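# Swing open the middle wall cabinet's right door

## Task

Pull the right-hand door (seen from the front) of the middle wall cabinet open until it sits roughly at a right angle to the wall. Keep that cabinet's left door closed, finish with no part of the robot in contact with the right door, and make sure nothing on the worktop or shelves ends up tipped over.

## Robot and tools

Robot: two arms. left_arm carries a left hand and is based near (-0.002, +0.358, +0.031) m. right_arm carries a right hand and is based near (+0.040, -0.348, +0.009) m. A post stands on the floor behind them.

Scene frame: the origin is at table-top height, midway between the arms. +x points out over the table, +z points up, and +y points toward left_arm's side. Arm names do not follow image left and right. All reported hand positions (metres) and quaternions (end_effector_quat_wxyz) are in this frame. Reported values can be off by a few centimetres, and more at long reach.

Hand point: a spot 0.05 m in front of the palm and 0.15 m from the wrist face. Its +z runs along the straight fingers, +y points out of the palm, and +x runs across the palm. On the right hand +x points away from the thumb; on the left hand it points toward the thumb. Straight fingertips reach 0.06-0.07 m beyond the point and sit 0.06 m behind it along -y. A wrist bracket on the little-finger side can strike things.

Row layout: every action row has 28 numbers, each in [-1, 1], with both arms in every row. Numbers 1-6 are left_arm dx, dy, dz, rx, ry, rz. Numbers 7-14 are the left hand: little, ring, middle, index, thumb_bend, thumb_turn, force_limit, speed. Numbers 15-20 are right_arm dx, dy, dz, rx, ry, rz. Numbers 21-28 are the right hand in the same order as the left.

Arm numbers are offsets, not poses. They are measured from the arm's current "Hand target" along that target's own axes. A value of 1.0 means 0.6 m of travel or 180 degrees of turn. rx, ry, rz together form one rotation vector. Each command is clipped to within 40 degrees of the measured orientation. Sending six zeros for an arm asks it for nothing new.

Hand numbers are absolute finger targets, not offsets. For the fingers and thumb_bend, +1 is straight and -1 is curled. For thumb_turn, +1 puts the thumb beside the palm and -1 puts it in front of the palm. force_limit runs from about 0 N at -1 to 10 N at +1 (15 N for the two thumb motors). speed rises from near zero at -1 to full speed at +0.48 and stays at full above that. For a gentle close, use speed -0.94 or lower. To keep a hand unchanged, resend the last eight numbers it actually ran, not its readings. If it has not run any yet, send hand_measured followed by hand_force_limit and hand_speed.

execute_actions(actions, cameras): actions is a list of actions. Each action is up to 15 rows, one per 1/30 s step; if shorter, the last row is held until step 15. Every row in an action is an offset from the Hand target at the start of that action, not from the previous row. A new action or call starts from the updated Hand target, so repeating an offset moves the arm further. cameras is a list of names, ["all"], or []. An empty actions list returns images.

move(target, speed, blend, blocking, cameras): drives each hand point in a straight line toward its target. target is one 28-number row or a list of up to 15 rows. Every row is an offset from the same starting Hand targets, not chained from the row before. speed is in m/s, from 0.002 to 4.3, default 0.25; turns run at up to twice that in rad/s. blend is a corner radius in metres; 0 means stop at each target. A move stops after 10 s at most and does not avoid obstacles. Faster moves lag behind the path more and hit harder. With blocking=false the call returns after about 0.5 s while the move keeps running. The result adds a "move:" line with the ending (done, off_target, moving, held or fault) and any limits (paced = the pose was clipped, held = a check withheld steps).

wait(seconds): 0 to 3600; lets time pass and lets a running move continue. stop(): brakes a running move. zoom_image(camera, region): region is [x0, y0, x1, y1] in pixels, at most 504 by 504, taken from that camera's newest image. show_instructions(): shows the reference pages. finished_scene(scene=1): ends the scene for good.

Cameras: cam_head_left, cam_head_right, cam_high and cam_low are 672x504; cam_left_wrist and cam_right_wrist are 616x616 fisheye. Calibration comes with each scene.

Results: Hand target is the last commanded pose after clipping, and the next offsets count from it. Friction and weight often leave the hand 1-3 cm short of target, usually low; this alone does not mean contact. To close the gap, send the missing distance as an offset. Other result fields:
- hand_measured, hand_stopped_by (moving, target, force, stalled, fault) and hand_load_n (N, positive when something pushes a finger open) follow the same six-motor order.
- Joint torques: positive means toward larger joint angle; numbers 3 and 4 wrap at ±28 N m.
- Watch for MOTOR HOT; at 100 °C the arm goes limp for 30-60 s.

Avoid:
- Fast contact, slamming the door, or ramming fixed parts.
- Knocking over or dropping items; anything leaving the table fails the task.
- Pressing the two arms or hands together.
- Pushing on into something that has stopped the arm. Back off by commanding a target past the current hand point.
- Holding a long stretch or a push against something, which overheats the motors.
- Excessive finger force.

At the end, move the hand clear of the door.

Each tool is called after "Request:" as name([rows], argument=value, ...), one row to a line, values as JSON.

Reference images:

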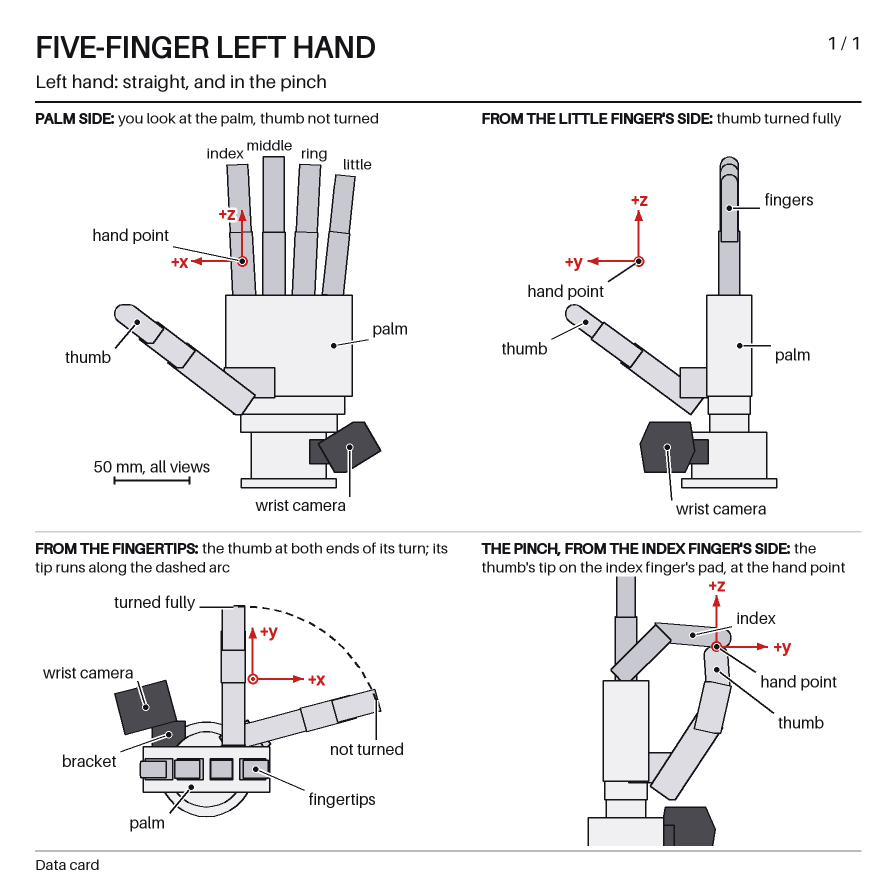

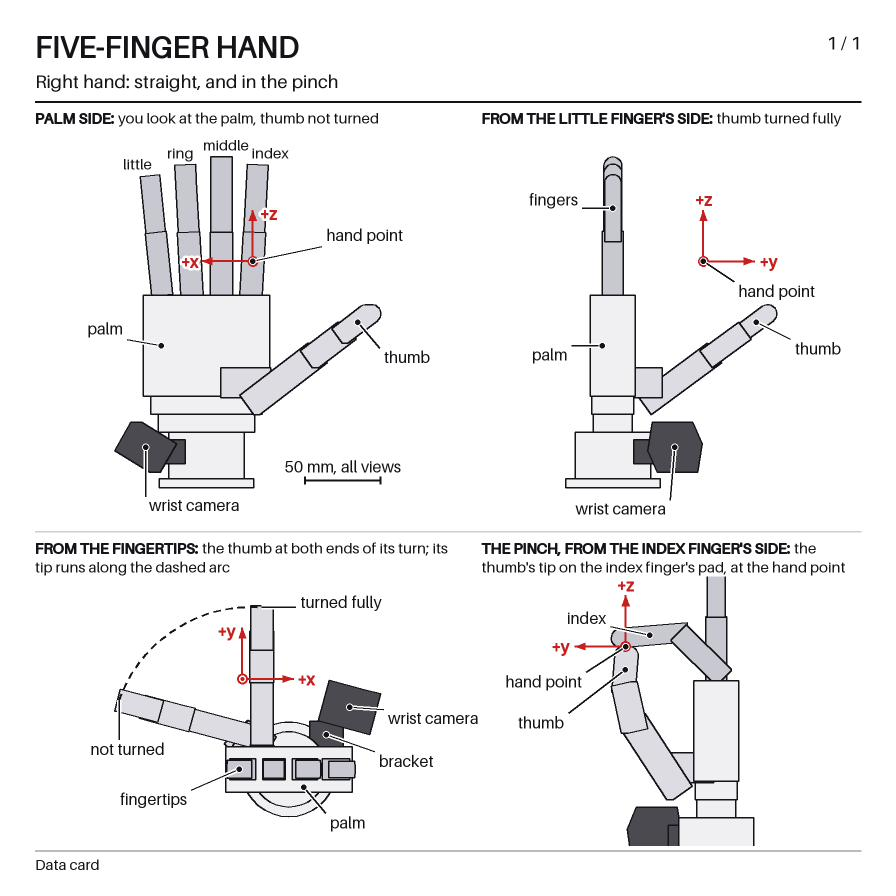

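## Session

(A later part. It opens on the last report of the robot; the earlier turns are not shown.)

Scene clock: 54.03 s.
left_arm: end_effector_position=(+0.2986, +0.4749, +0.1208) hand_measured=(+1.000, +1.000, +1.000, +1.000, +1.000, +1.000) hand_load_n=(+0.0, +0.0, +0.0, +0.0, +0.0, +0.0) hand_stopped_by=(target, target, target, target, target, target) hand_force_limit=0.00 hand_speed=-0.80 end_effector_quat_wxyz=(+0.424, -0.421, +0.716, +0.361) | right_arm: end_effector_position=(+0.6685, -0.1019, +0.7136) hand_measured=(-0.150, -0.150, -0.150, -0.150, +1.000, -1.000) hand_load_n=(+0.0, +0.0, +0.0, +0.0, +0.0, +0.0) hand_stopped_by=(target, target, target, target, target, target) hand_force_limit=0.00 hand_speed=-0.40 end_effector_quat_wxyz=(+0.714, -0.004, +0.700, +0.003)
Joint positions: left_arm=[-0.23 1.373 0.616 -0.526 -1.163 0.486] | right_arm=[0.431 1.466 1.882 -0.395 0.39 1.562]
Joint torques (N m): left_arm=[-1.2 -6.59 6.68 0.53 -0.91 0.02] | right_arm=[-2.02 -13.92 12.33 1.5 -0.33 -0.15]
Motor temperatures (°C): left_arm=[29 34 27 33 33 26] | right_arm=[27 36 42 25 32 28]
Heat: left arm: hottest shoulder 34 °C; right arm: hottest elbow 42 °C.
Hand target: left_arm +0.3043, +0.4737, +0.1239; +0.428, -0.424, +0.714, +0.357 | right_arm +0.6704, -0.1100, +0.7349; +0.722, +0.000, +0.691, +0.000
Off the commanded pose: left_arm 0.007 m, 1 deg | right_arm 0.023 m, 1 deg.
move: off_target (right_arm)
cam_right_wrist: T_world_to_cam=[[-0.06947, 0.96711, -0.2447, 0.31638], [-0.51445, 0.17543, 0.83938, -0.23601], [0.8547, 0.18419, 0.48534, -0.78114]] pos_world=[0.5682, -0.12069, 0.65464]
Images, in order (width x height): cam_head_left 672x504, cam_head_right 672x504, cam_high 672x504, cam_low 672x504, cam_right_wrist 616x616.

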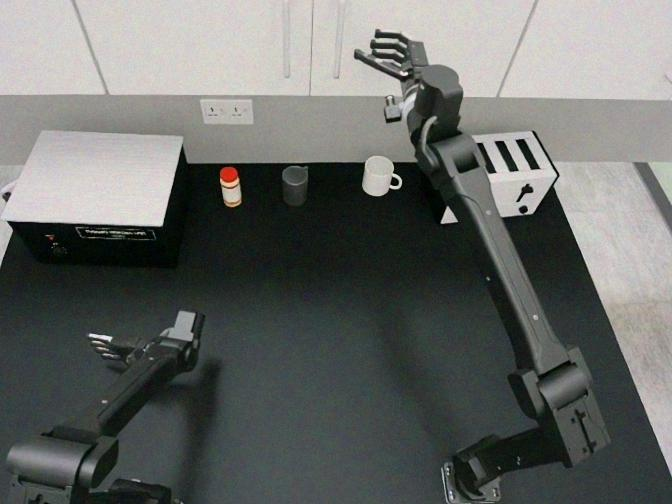

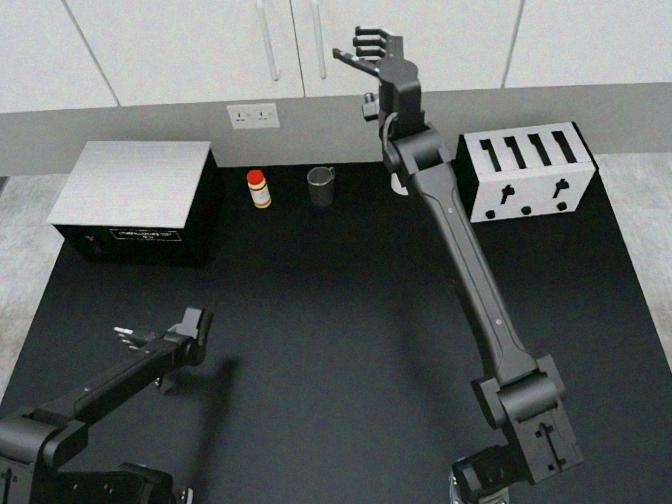

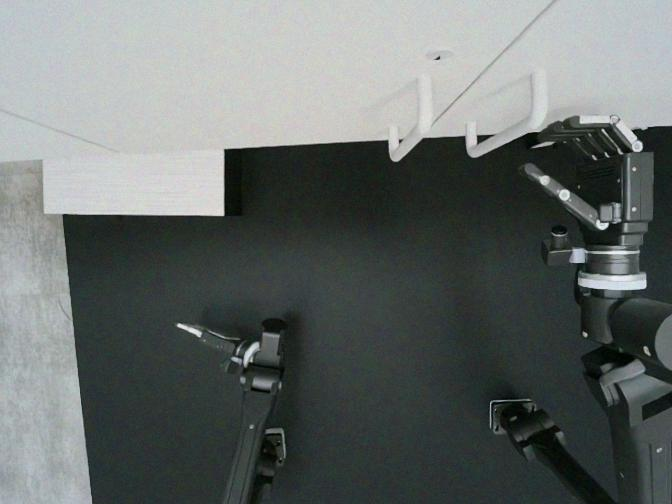

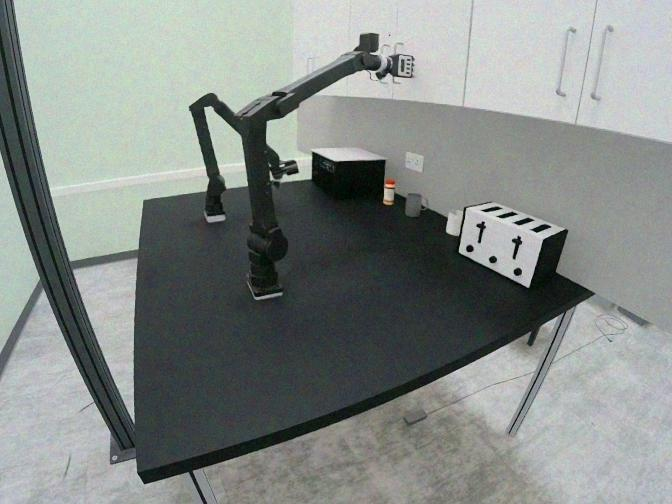

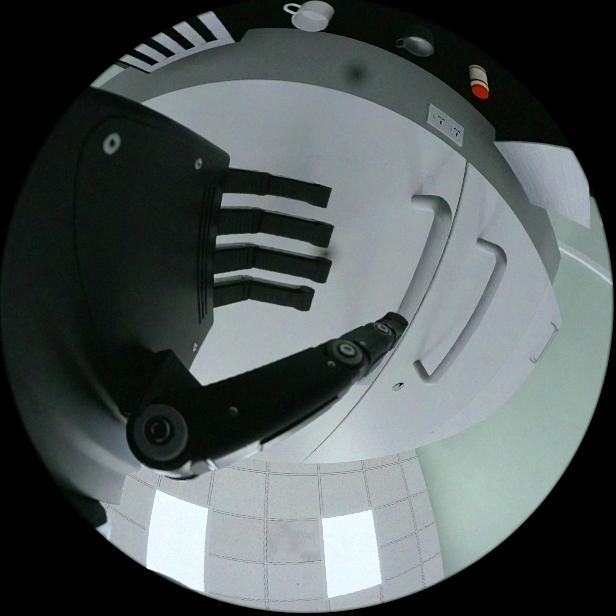

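Request:
move(target=[0,0,0,0,0,0,1,1,1,1,1,1,0,-0.8,-0.0155,0,0.0275,0,0,0,-0.15,-0.15,-0.15,-0.15,1,-1,0,-0.4], speed=0.05, cameras=["cam_high","cam_right_wrist","cam_head_left"])

Request:
zoom_image(camera="cam_high", region=[450, 50, 610, 170])

Request:
zoom_image(camera="cam_head_left", region=[320, 0, 440, 90])

Scene clock: 60.60 s.
left_arm: end_effector_position=(+0.2986, +0.4749, +0.1208) hand_measured=(+1.000, +1.000, +1.000, +1.000, +1.000, +1.000) hand_load_n=(+0.0, +0.0, -0.5, +0.0, +0.0, +0.0) hand_stopped_by=(target, target, target, target, target, target) hand_force_limit=0.00 hand_speed=-0.80 end_effector_quat_wxyz=(+0.424, -0.421, +0.716, +0.361) | right_arm: end_effector_position=(+0.6846, -0.1017, +0.7244) hand_measured=(-0.150, -0.150, -0.150, -0.150, +1.000, -1.000) hand_load_n=(+0.0, +0.0, +0.0, +0.0, +0.0, +0.0) hand_stopped_by=(target, target, target, target, target, target) hand_force_limit=0.00 hand_speed=-0.40 end_effector_quat_wxyz=(+0.714, -0.004, +0.700, +0.003)
Joint positions: left_arm=[-0.23 1.373 0.616 -0.526 -1.163 0.486] | right_arm=[0.419 1.52 1.974 -0.431 0.378 1.562]
Joint torques (N m): left_arm=[-1.2 -6.59 6.68 0.53 -0.91 0.02] | right_arm=[-1.85 -14.33 12.21 1.48 -0.33 -0.16]
Heat: left arm: hottest shoulder 34 °C; right arm: hottest elbow 44 °C.
Hand target: left_arm +0.3043, +0.4737, +0.1239; +0.428, -0.424, +0.714, +0.357 | right_arm +0.6864, -0.1101, +0.7450; +0.722, +0.000, +0.691, +0.000
Off the commanded pose: left_arm 0.007 m, 1 deg | right_arm 0.022 m, 1 deg.
move: off_target (right_arm)
cam_right_wrist: T_world_to_cam=[[-0.06931, 0.96708, -0.24483, 0.32005], [-0.51477, 0.17555, 0.83916, -0.23641], [0.85452, 0.1842, 0.48565, -0.80034]] pos_world=[0.5844, -0.12059, 0.66544]
Images, in order (width x height): cam_head_left 672x504, cam_high 672x504, cam_right_wrist 616x616.

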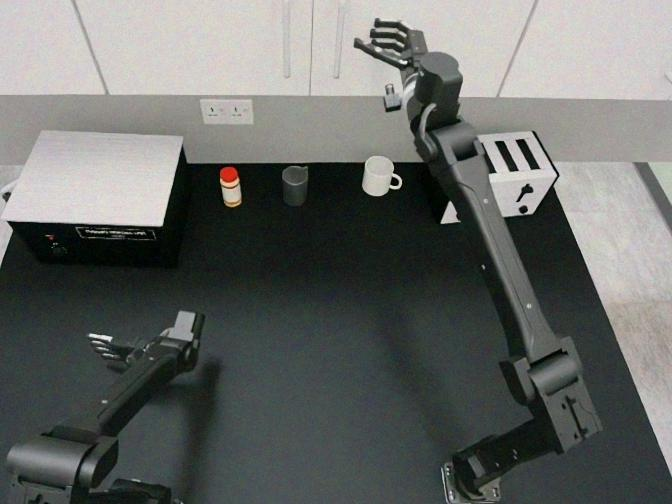

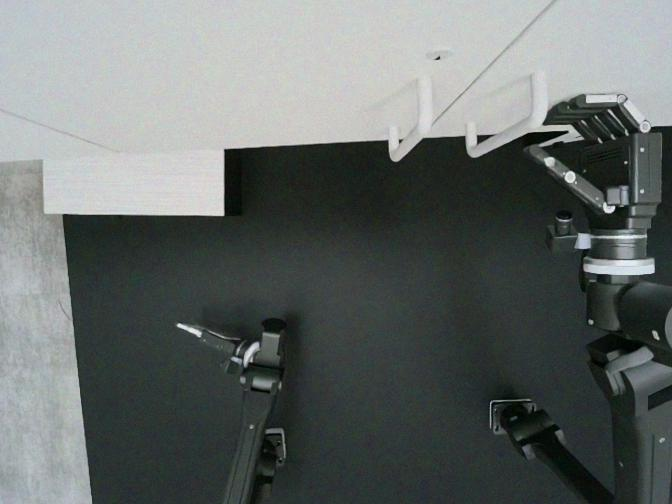

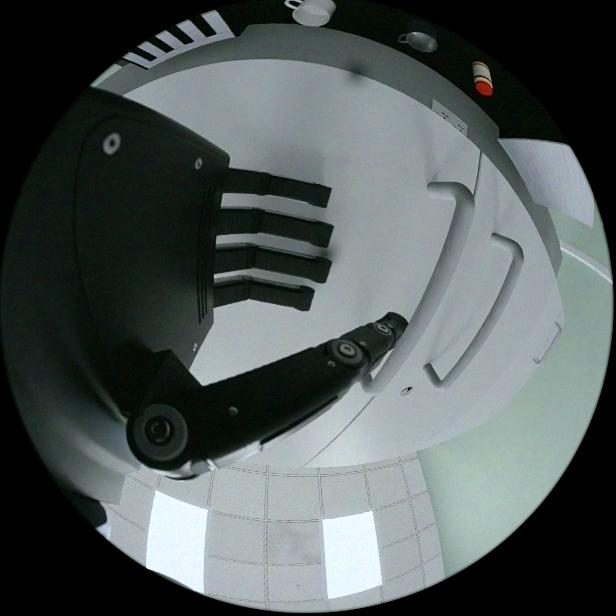

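Scaled by 3.150 from the camera's image (finer frame: 960x720).

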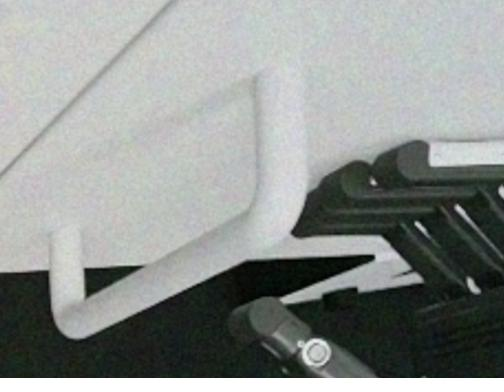

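Scaled by 4.200 from the camera's image (finer frame: 960x720).

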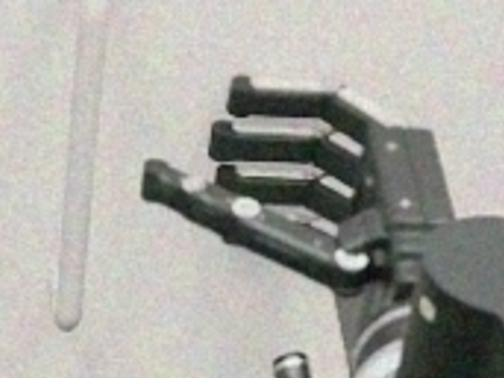

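Request:
move(target=[0,0,0,0,0,0,1,1,1,1,1,1,0,-0.8,0,0.075,0,0,0,0,-0.15,-0.15,-0.15,-0.15,1,-1,0,-0.4], speed=0.06, cameras=["cam_high","cam_right_wrist","cam_head_left"])

Request:
zoom_image(camera="cam_high", region=[450, 50, 610, 170])

Request:
zoom_image(camera="cam_right_wrist", region=[200, 140, 520, 440])

Scene clock: 64.53 s.
left_arm: end_effector_position=(+0.2986, +0.4749, +0.1208) hand_measured=(+1.000, +1.000, +1.000, +1.000, +1.000, +1.000) hand_load_n=(+0.0, +0.0, +0.0, +0.0, +0.0, +0.0) hand_stopped_by=(target, target, target, target, target, target) hand_force_limit=0.00 hand_speed=-0.80 end_effector_quat_wxyz=(+0.424, -0.421, +0.716, +0.361) | right_arm: end_effector_position=(+0.6873, -0.0726, +0.7301) hand_measured=(-0.150, -0.150, -0.150, -0.150, +1.000, -1.000) hand_load_n=(-0.5, +0.0, +0.0, +0.0, +0.5, +0.0) hand_stopped_by=(target, target, target, target, target, target) hand_force_limit=0.00 hand_speed=-0.40 end_effector_quat_wxyz=(+0.717, +0.004, +0.697, -0.001)
Joint positions: left_arm=[-0.23 1.373 0.616 -0.526 -1.163 0.486] | right_arm=[0.477 1.568 2.038 -0.44 0.453 1.562]
Joint torques (N m): left_arm=[-1.2 -6.59 6.68 0.54 -0.91 0.02] | right_arm=[-0.09 -14.62 12.01 1.43 -0.01 -0.21]
Heat: left arm: hottest shoulder 34 °C; right arm: hottest elbow 45 °C.
Hand target: left_arm +0.3043, +0.4737, +0.1239; +0.428, -0.424, +0.714, +0.357 | right_arm +0.6864, -0.0652, +0.7450; +0.722, +0.000, +0.691, +0.000
Off the commanded pose: left_arm 0.007 m, 1 deg | right_arm 0.017 m, 1 deg.
move: off_target (right_arm)
cam_right_wrist: T_world_to_cam=[[-0.05166, 0.96933, -0.24028, 0.27808], [-0.51826, 0.17965, 0.83614, -0.24003], [0.85366, 0.16772, 0.49309, -0.81686]] pos_world=[0.58729, -0.08942, 0.6703]
Images, in order (width x height): cam_head_left 672x504, cam_high 672x504, cam_right_wrist 616x616.

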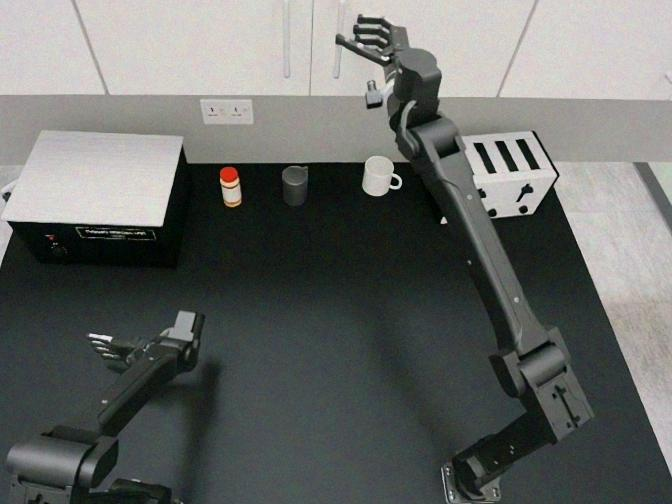

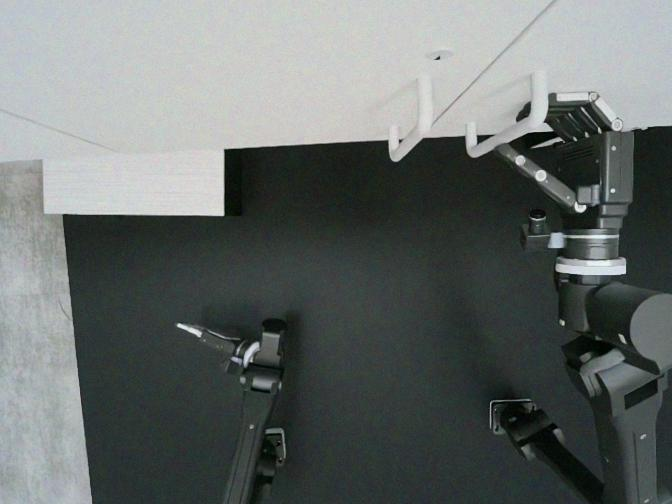

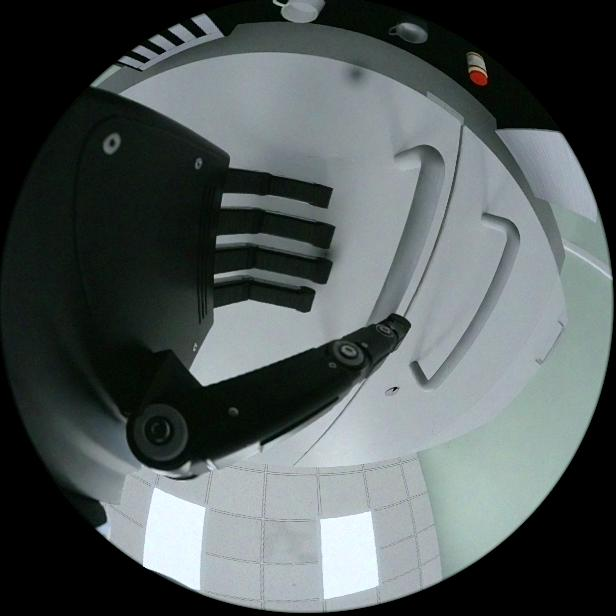

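Scaled by 3.150 from the camera's image (finer frame: 960x720).

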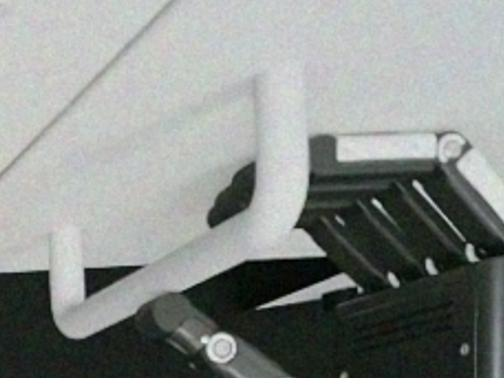

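Scaled by 1.575 from the camera's image (finer frame: 880x880).

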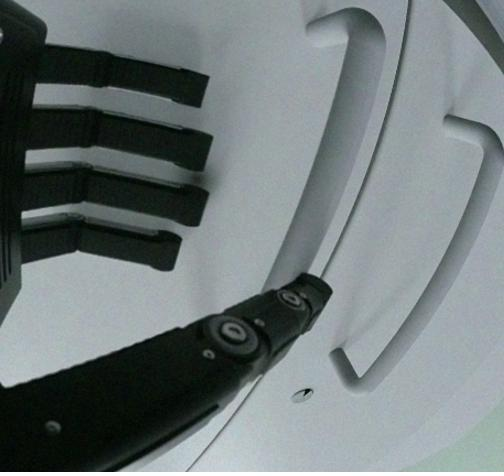

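Request:
move(target=[0,0,0,0,0,0,1,1,1,1,1,1,0,-0.8,0.022,0.075,0,0,0,0,-0.15,-0.15,-0.15,-0.15,1,-1,0,-0.4], speed=0.05, cameras=["cam_high","cam_right_wrist","cam_head_left"])

Request:
zoom_image(camera="cam_high", region=[450, 50, 610, 170])

Request:
zoom_image(camera="cam_right_wrist", region=[200, 140, 520, 440])

Scene clock: 67.67 s.
left_arm: end_effector_position=(+0.2986, +0.4749, +0.1208) hand_measured=(+1.000, +1.000, +1.000, +1.000, +1.000, +1.000) hand_load_n=(+0.0, +0.0, +0.0, -0.5, +0.0, +0.0) hand_stopped_by=(target, target, target, target, target, target) hand_force_limit=0.00 hand_speed=-0.80 end_effector_quat_wxyz=(+0.424, -0.421, +0.716, +0.361) | right_arm: end_effector_position=(+0.6873, -0.0281, +0.7107) hand_measured=(-0.150, -0.150, -0.150, -0.150, +1.000, -1.000) hand_load_n=(+0.0, +0.0, +0.0, +0.0, +0.0, +0.0) hand_stopped_by=(target, target, target, target, target, target) hand_force_limit=0.00 hand_speed=-0.40 end_effector_quat_wxyz=(+0.709, -0.001, +0.706, -0.005)
Joint positions: left_arm=[-0.23 1.373 0.616 -0.526 -1.163 0.486] | right_arm=[0.554 1.608 2.053 -0.44 0.529 1.56]
Joint torques (N m): left_arm=[-1.2 -6.53 6.68 0.53 -0.91 0.02] | right_arm=[0.26 -15.09 12.08 2.67 -0.02 -0.21]
Heat: left arm: hottest shoulder 34 °C; right arm: hottest elbow 45 °C.
Hand target: left_arm +0.3043, +0.4737, +0.1239; +0.428, -0.424, +0.714, +0.357 | right_arm +0.6868, -0.0200, +0.7320; +0.723, +0.000, +0.691, +0.000
Off the commanded pose: left_arm 0.007 m, 1 deg | right_arm 0.023 m, 2 deg.
move: off_target (right_arm)
cam_right_wrist: T_world_to_cam=[[-0.05748, 0.96624, -0.25115, 0.24204], [-0.49806, 0.19027, 0.84601, -0.25248], [0.86524, 0.17371, 0.47031, -0.80632]] pos_world=[0.58582, -0.04576, 0.6536]
Images, in order (width x height): cam_head_left 672x504, cam_high 672x504, cam_right_wrist 616x616.

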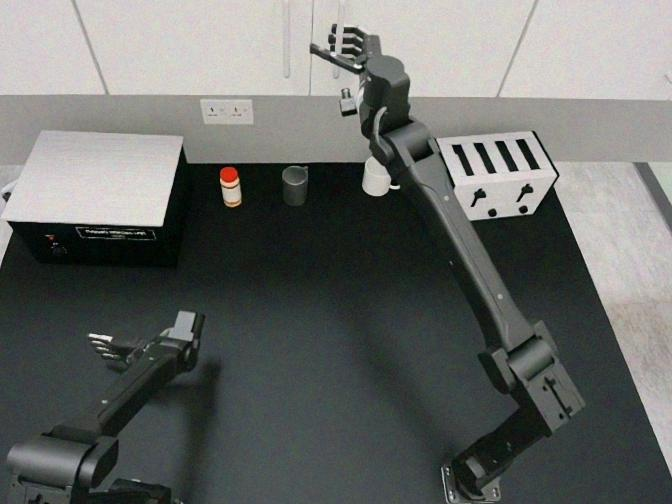

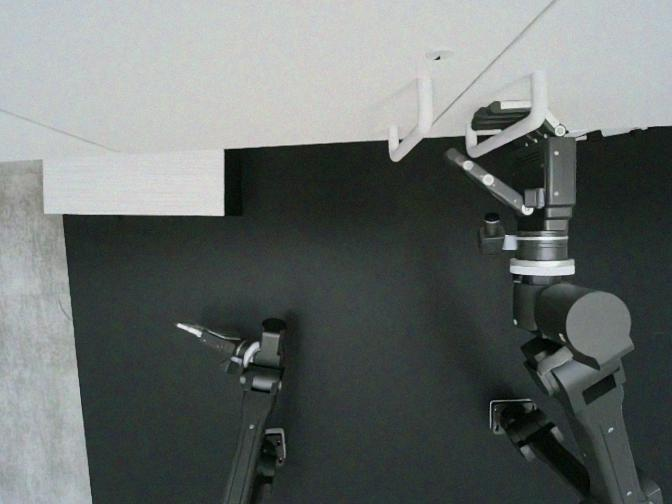

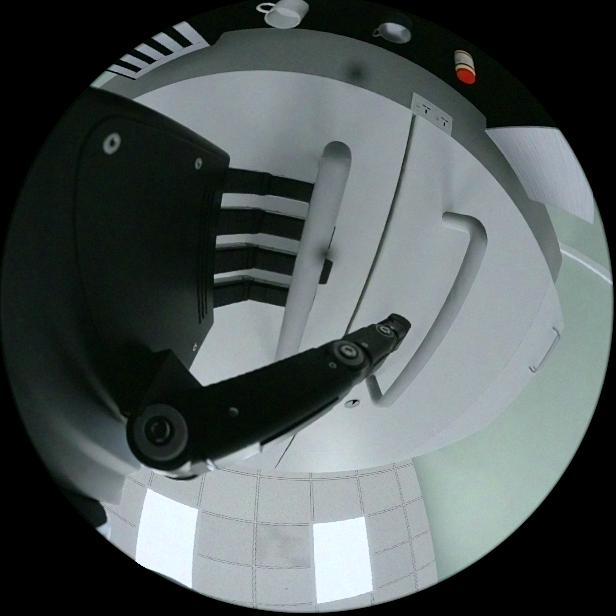

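Scaled by 3.150 from the camera's image (finer frame: 960x720).

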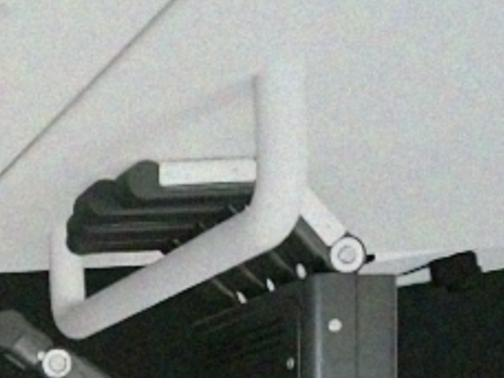

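Scaled by 1.575 from the camera's image (finer frame: 880x880).

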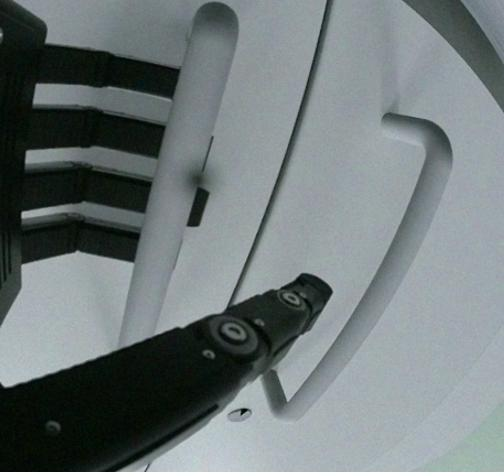

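Request:
move([
  [0,0,0,0,0,0,1,1,1,1,1,1,0,-0.8,0,0.025,0,0,0,0,-0.15,-0.15,-0.15,-0.15,1,-1,0,-0.4],
  [0,0,0,0,0,0,1,1,1,1,1,1,0,-0.8,0,0.025,-0.04,0,0,0,-0.15,-0.15,-0.15,-0.15,1,-1,0,-0.4],
], speed=0.05, cameras=["cam_high","cam_right_wrist"])

Request:
zoom_image(camera="cam_high", region=[420, 30, 620, 190])

Scene clock: 72.40 s.
left_arm: end_effector_position=(+0.2986, +0.4749, +0.1208) hand_measured=(+1.000, +1.000, +1.000, +1.000, +1.000, +1.000) hand_load_n=(+0.0, +0.0, +0.0, +0.0, +0.0, +0.0) hand_stopped_by=(target, target, target, target, target, target) hand_force_limit=0.00 hand_speed=-0.80 end_effector_quat_wxyz=(+0.424, -0.421, +0.716, +0.361) | right_arm: end_effector_position=(+0.6699, -0.0110, +0.7261) hand_measured=(-0.150, -0.150, -0.150, -0.150, +1.000, -1.000) hand_load_n=(+0.0, +0.0, +0.0, +0.0, +0.0, -0.5) hand_stopped_by=(target, target, target, target, target, target) hand_force_limit=0.00 hand_speed=-0.40 end_effector_quat_wxyz=(+0.716, +0.004, +0.698, -0.002)
Joint positions: left_arm=[-0.23 1.373 0.616 -0.526 -1.163 0.486] | right_arm=[0.6 1.605 2.074 -0.436 0.578 1.557]
Joint torques (N m): left_arm=[-1.2 -6.59 6.68 0.54 -0.91 0.02] | right_arm=[0.38 -17.79 7.61 2.7 -0.01 -0.21]
Heat: left arm: hottest shoulder 34 °C; right arm: hottest elbow 46 °C.
Hand target: left_arm +0.3043, +0.4737, +0.1239; +0.428, -0.424, +0.714, +0.357 | right_arm +0.6631, -0.0050, +0.7307; +0.722, +0.000, +0.691, +0.000
Off the commanded pose: left_arm 0.007 m, 1 deg | right_arm 0.010 m, 1 deg.
move: done
cam_right_wrist: T_world_to_cam=[[-0.04963, 0.96917, -0.24134, 0.216], [-0.51675, 0.18187, 0.8366, -0.25813], [0.8547, 0.16623, 0.49179, -0.81017]] pos_world=[0.56978, -0.02772, 0.66651]

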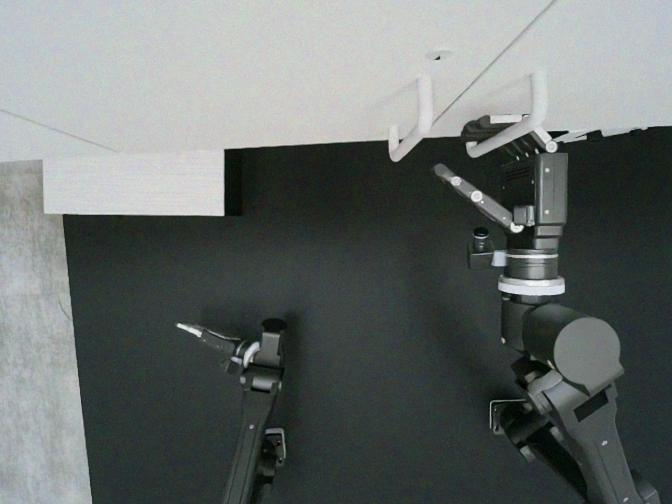

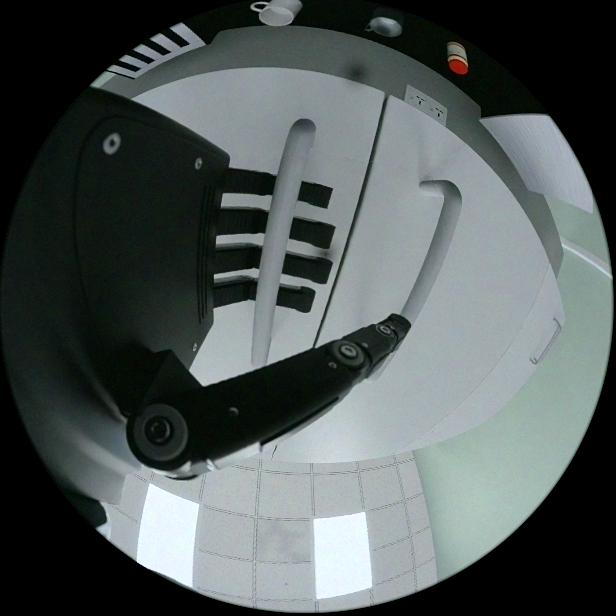

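Scaled by 2.520 from the camera's image (finer frame: 960x720).

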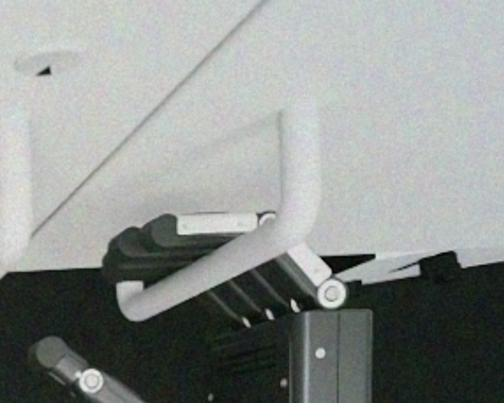

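Request:
move([
  [0,0,0,0,0,0,1,1,1,1,1,1,0,-0.8,0.009,0,0,0,0,0,-0.5,-0.5,-0.5,-0.5,1,-1,-0.4,-0.85],
  [0,0,0,0,0,0,1,1,1,1,1,1,0,-0.8,0.0108,-0.0293,-0.094,-0.0333,0,0.0015,-0.5,-0.5,-0.5,-0.5,1,-1,-0.4,-0.85],
], speed=0.06, cameras=["cam_high","cam_right_wrist","cam_head_left"])

Request:
zoom_image(camera="cam_high", region=[420, 30, 620, 190])

Scene clock: 78.90 s.
left_arm: end_effector_position=(+0.2986, +0.4749, +0.1208) hand_measured=(+1.000, +1.000, +1.000, +1.000, +1.000, +1.000) hand_load_n=(+0.0, +0.0, +0.0, +0.0, +0.0, +0.0) hand_stopped_by=(target, target, target, target, target, target) hand_force_limit=0.00 hand_speed=-0.80 end_effector_quat_wxyz=(+0.424, -0.421, +0.716, +0.361) | right_arm: end_effector_position=(+0.6127, -0.0222, +0.7142) hand_measured=(-0.500, -0.500, -0.500, -0.500, +1.000, -1.000) hand_load_n=(+0.0, +0.0, +0.0, +0.0, +0.0, -0.5) hand_stopped_by=(target, target, target, target, target, target) hand_force_limit=-0.40 hand_speed=-0.85 end_effector_quat_wxyz=(+0.714, -0.036, +0.699, +0.033)
Joint positions: left_arm=[-0.23 1.373 0.616 -0.526 -1.163 0.486] | right_arm=[0.6 1.427 1.843 -0.393 0.47 1.555]
Joint torques (N m): left_arm=[-1.2 -6.59 6.68 0.53 -0.9 0.02] | right_arm=[-0.67 -15.09 7.91 2.84 -0.33 -0.13]
Heat: left arm: hottest shoulder 34 °C; right arm: hottest elbow 45 °C.
Hand target: left_arm +0.3043, +0.4737, +0.1239; +0.428, -0.424, +0.714, +0.357 | right_arm +0.6069, -0.0226, +0.7218; +0.722, -0.036, +0.690, +0.038
Off the commanded pose: left_arm 0.007 m, 1 deg | right_arm 0.010 m, 1 deg.
move: done
cam_right_wrist: T_world_to_cam=[[-0.15467, 0.95602, -0.24921, 0.29083], [-0.52883, 0.13295, 0.83825, -0.27045], [0.83451, 0.26144, 0.48501, -0.73414]] pos_world=[0.51461, -0.05015, 0.65525]
Images, in order (width x height): cam_head_left 672x504, cam_high 672x504, cam_right_wrist 616x616.

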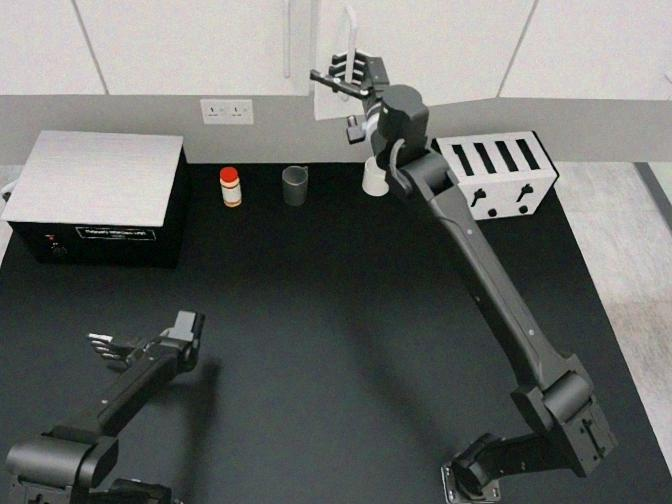

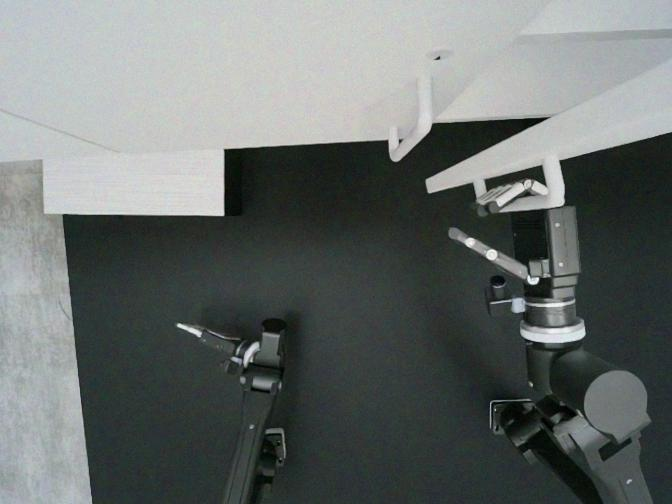

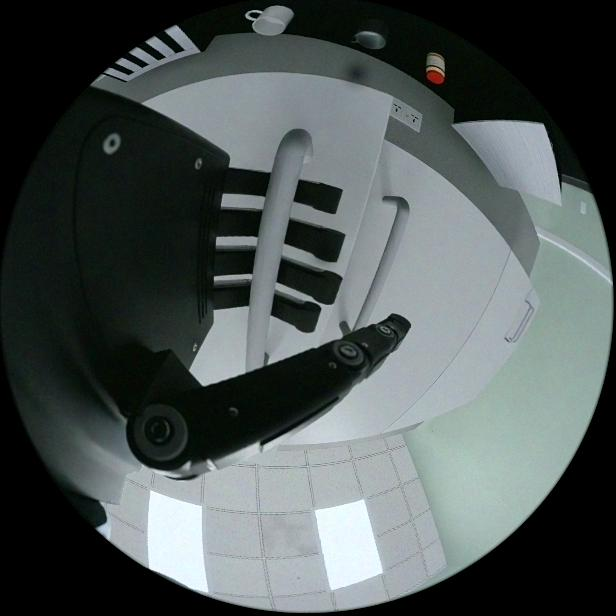

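Scaled by 2.520 from the camera's image (finer frame: 960x720).

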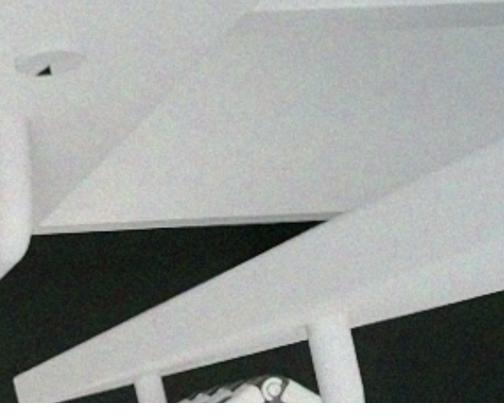

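Request:
move([
  [0,0,0,0,0,0,1,1,1,1,1,1,0,-0.8,-0.0048,-0.027,-0.106,-0.0333,0,0.0015,-0.5,-0.5,-0.5,-0.5,1,-1,-0.4,-0.85],
  [0,0,0,0,0,0,1,1,1,1,1,1,0,-0.8,-0.0093,-0.0715,-0.2058,-0.0666,0,0.003,-0.5,-0.5,-0.5,-0.5,1,-1,-0.4,-0.85],
], speed=0.08, blend=0.02, cameras=["cam_high","cam_right_wrist","cam_head_left"])

Scene clock: 83.23 s.
left_arm: end_effector_position=(+0.2986, +0.4749, +0.1208) hand_measured=(+1.000, +1.000, +1.000, +1.000, +1.000, +1.000) hand_load_n=(+0.0, +0.0, +0.0, +0.0, +0.0, +0.0) hand_stopped_by=(target, target, target, target, target, target) hand_force_limit=0.00 hand_speed=-0.80 end_effector_quat_wxyz=(+0.424, -0.421, +0.716, +0.361) | right_arm: end_effector_position=(+0.4876, -0.0725, +0.7250) hand_measured=(-0.500, -0.500, -0.500, -0.500, +1.000, -1.000) hand_load_n=(+0.0, +0.0, +0.0, +0.0, +0.0, +0.0) hand_stopped_by=(target, target, target, target, target, target) hand_force_limit=-0.40 hand_speed=-0.85 end_effector_quat_wxyz=(+0.717, -0.111, +0.678, +0.114)
Joint positions: left_arm=[-0.23 1.373 0.616 -0.526 -1.163 0.486] | right_arm=[0.538 1.1 1.568 -0.412 0.186 1.555]
Joint torques (N m): left_arm=[-1.2 -6.59 6.68 0.54 -0.9 0.02] | right_arm=[-2.08 -8.35 7.95 1.58 -0.39 0]
Heat: left arm: hottest shoulder 34 °C; right arm: hottest elbow 45 °C.
Hand target: left_arm +0.3043, +0.4737, +0.1239; +0.428, -0.424, +0.714, +0.357 | right_arm +0.4884, -0.0783, +0.7221; +0.714, -0.108, +0.683, +0.113
Off the commanded pose: left_arm 0.007 m, 1 deg | right_arm 0.007 m, 1 deg.
move: done
cam_right_wrist: T_world_to_cam=[[-0.35305, 0.90125, -0.2512, 0.41644], [-0.57221, 0.00442, 0.8201, -0.31409], [0.74022, 0.43327, 0.51414, -0.58457]] pos_world=[0.40001, -0.12065, 0.66275]
Images, in order (width x height): cam_head_left 672x504, cam_high 672x504, cam_right_wrist 616x616.

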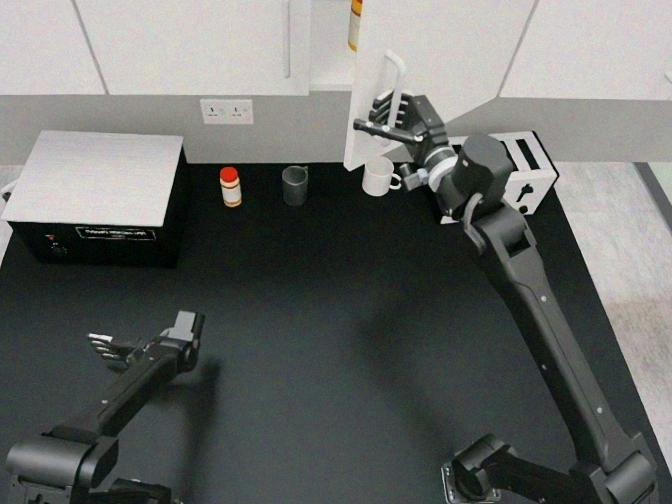

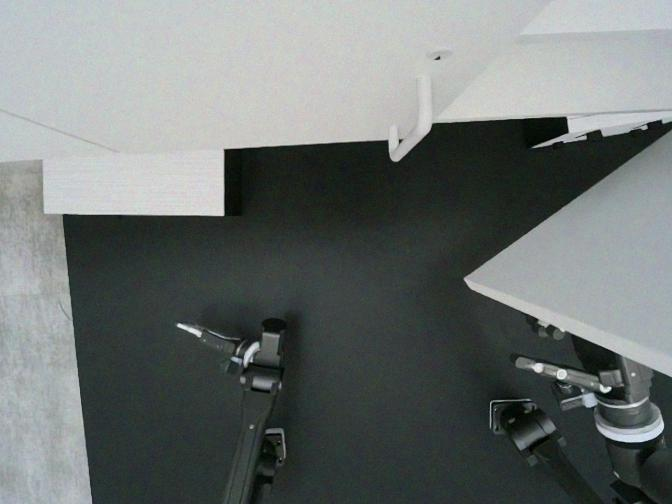

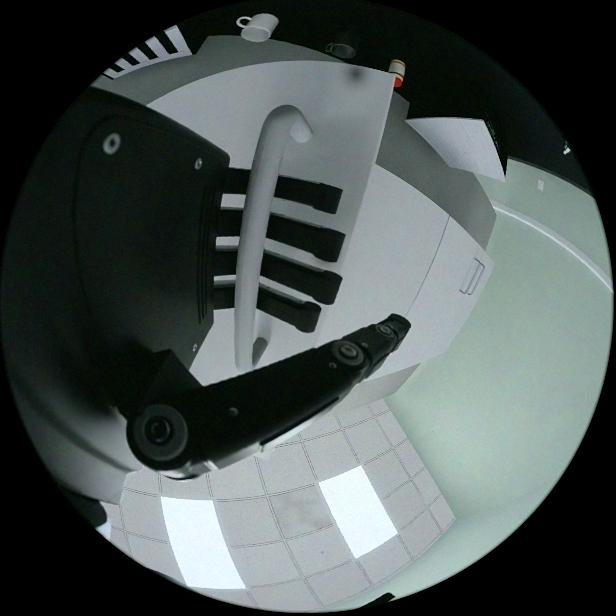

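Request:
move([
  [0,0,0,0,0,0,1,1,1,1,1,1,0,-0.8,-0.0047,-0.0405,-0.1015,-0.0333,0,0.0015,-0.5,-0.5,-0.5,-0.5,1,-1,-0.4,-0.85],
  [0,0,0,0,0,0,1,1,1,1,1,1,0,-0.8,-0.0088,-0.0982,-0.1947,-0.0666,0,0.003,-0.5,-0.5,-0.5,-0.5,1,-1,-0.4,-0.85],
], speed=0.08, blend=0.02, cameras=["cam_high","cam_right_wrist","cam_head_left","cam_head_right","cam_low"])

Scene clock: 90.23 s.
left_arm: end_effector_position=(+0.2986, +0.4749, +0.1208) hand_measured=(+1.000, +1.000, +1.000, +1.000, +1.000, +1.000) hand_load_n=(+0.0, +0.0, +0.0, +0.0, +0.0, +0.0) hand_stopped_by=(target, target, target, target, target, target) hand_force_limit=0.00 hand_speed=-0.80 end_effector_quat_wxyz=(+0.424, -0.421, +0.716, +0.361) | right_arm: end_effector_position=(+0.4002, -0.1666, +0.7223) hand_measured=(-0.500, -0.500, -0.500, -0.500, +1.000, -1.000) hand_load_n=(+0.0, +0.0, +0.0, +0.0, +0.0, +0.0) hand_stopped_by=(target, target, target, target, target, target) hand_force_limit=-0.40 hand_speed=-0.85 end_effector_quat_wxyz=(+0.700, -0.183, +0.665, +0.184)
Joint positions: left_arm=[-0.23 1.373 0.616 -0.526 -1.163 0.486] | right_arm=[0.177 0.874 1.443 -0.518 -0.379 1.578]
Joint torques (N m): left_arm=[-1.2 -6.59 6.68 0.54 -0.91 0.03] | right_arm=[-1.79 -4.72 7.54 1.54 -0.53 0.05]
Heat: left arm: hottest shoulder 34 °C; right arm: hottest elbow 44 °C.
Hand target: left_arm +0.3043, +0.4737, +0.1239; +0.428, -0.424, +0.714, +0.357 | right_arm +0.3954, -0.1705, +0.7223; +0.698, -0.179, +0.668, +0.187
Off the commanded pose: left_arm 0.007 m, 1 deg | right_arm 0.006 m, 1 deg.
move: done
cam_right_wrist: T_world_to_cam=[[-0.52932, 0.80838, -0.25756, 0.52928], [-0.55917, -0.10409, 0.82249, -0.38644], [0.63808, 0.57938, 0.50712, -0.40744]] pos_world=[0.32404, -0.23202, 0.66078]
Images, in order (width x height): cam_head_left 672x504, cam_head_right 672x504, cam_high 672x504, cam_low 672x504, cam_right_wrist 616x616.

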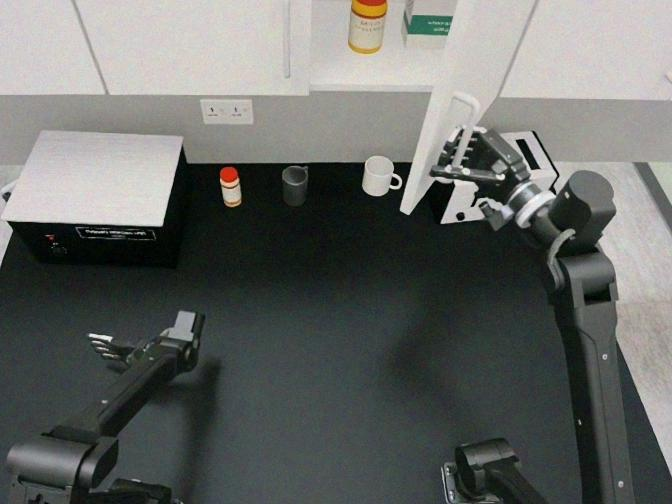

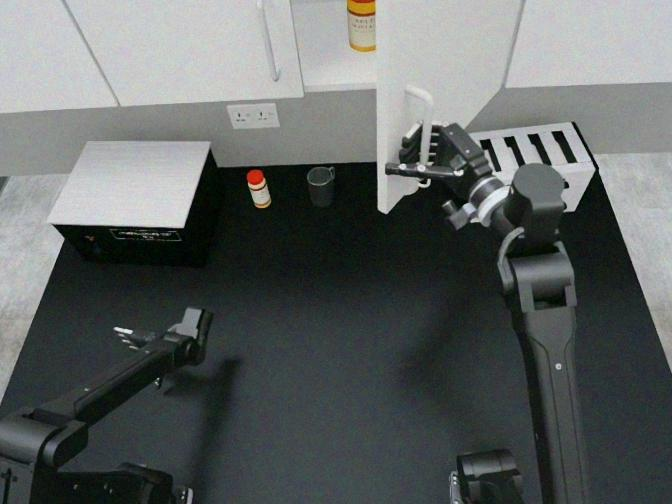

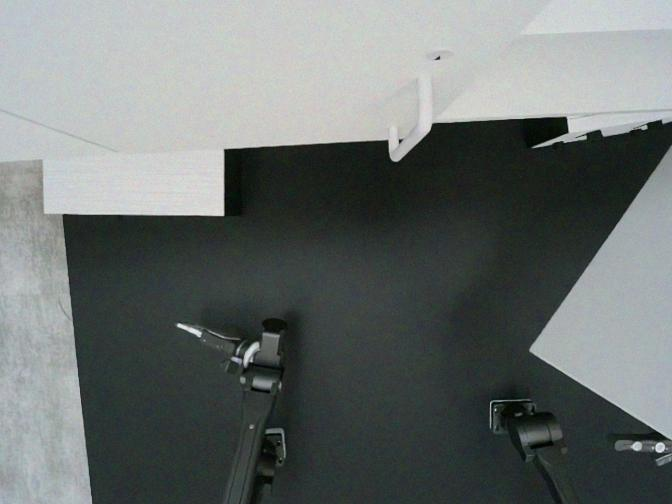

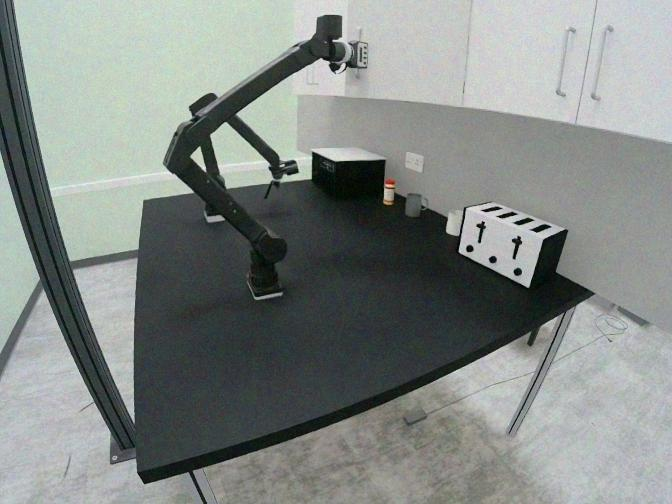

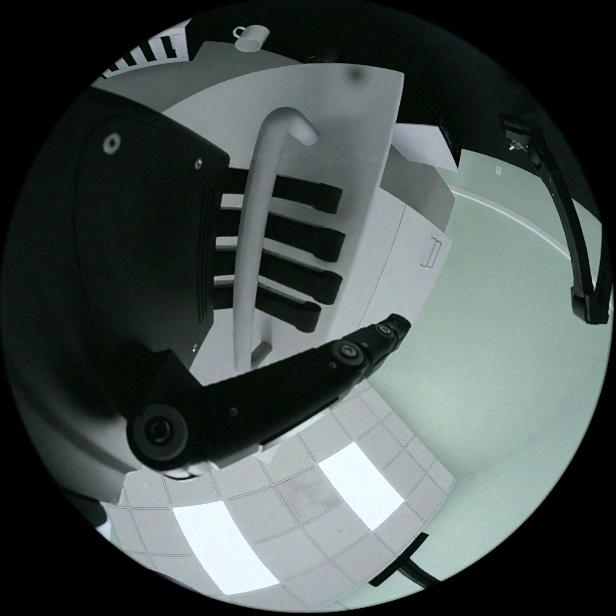

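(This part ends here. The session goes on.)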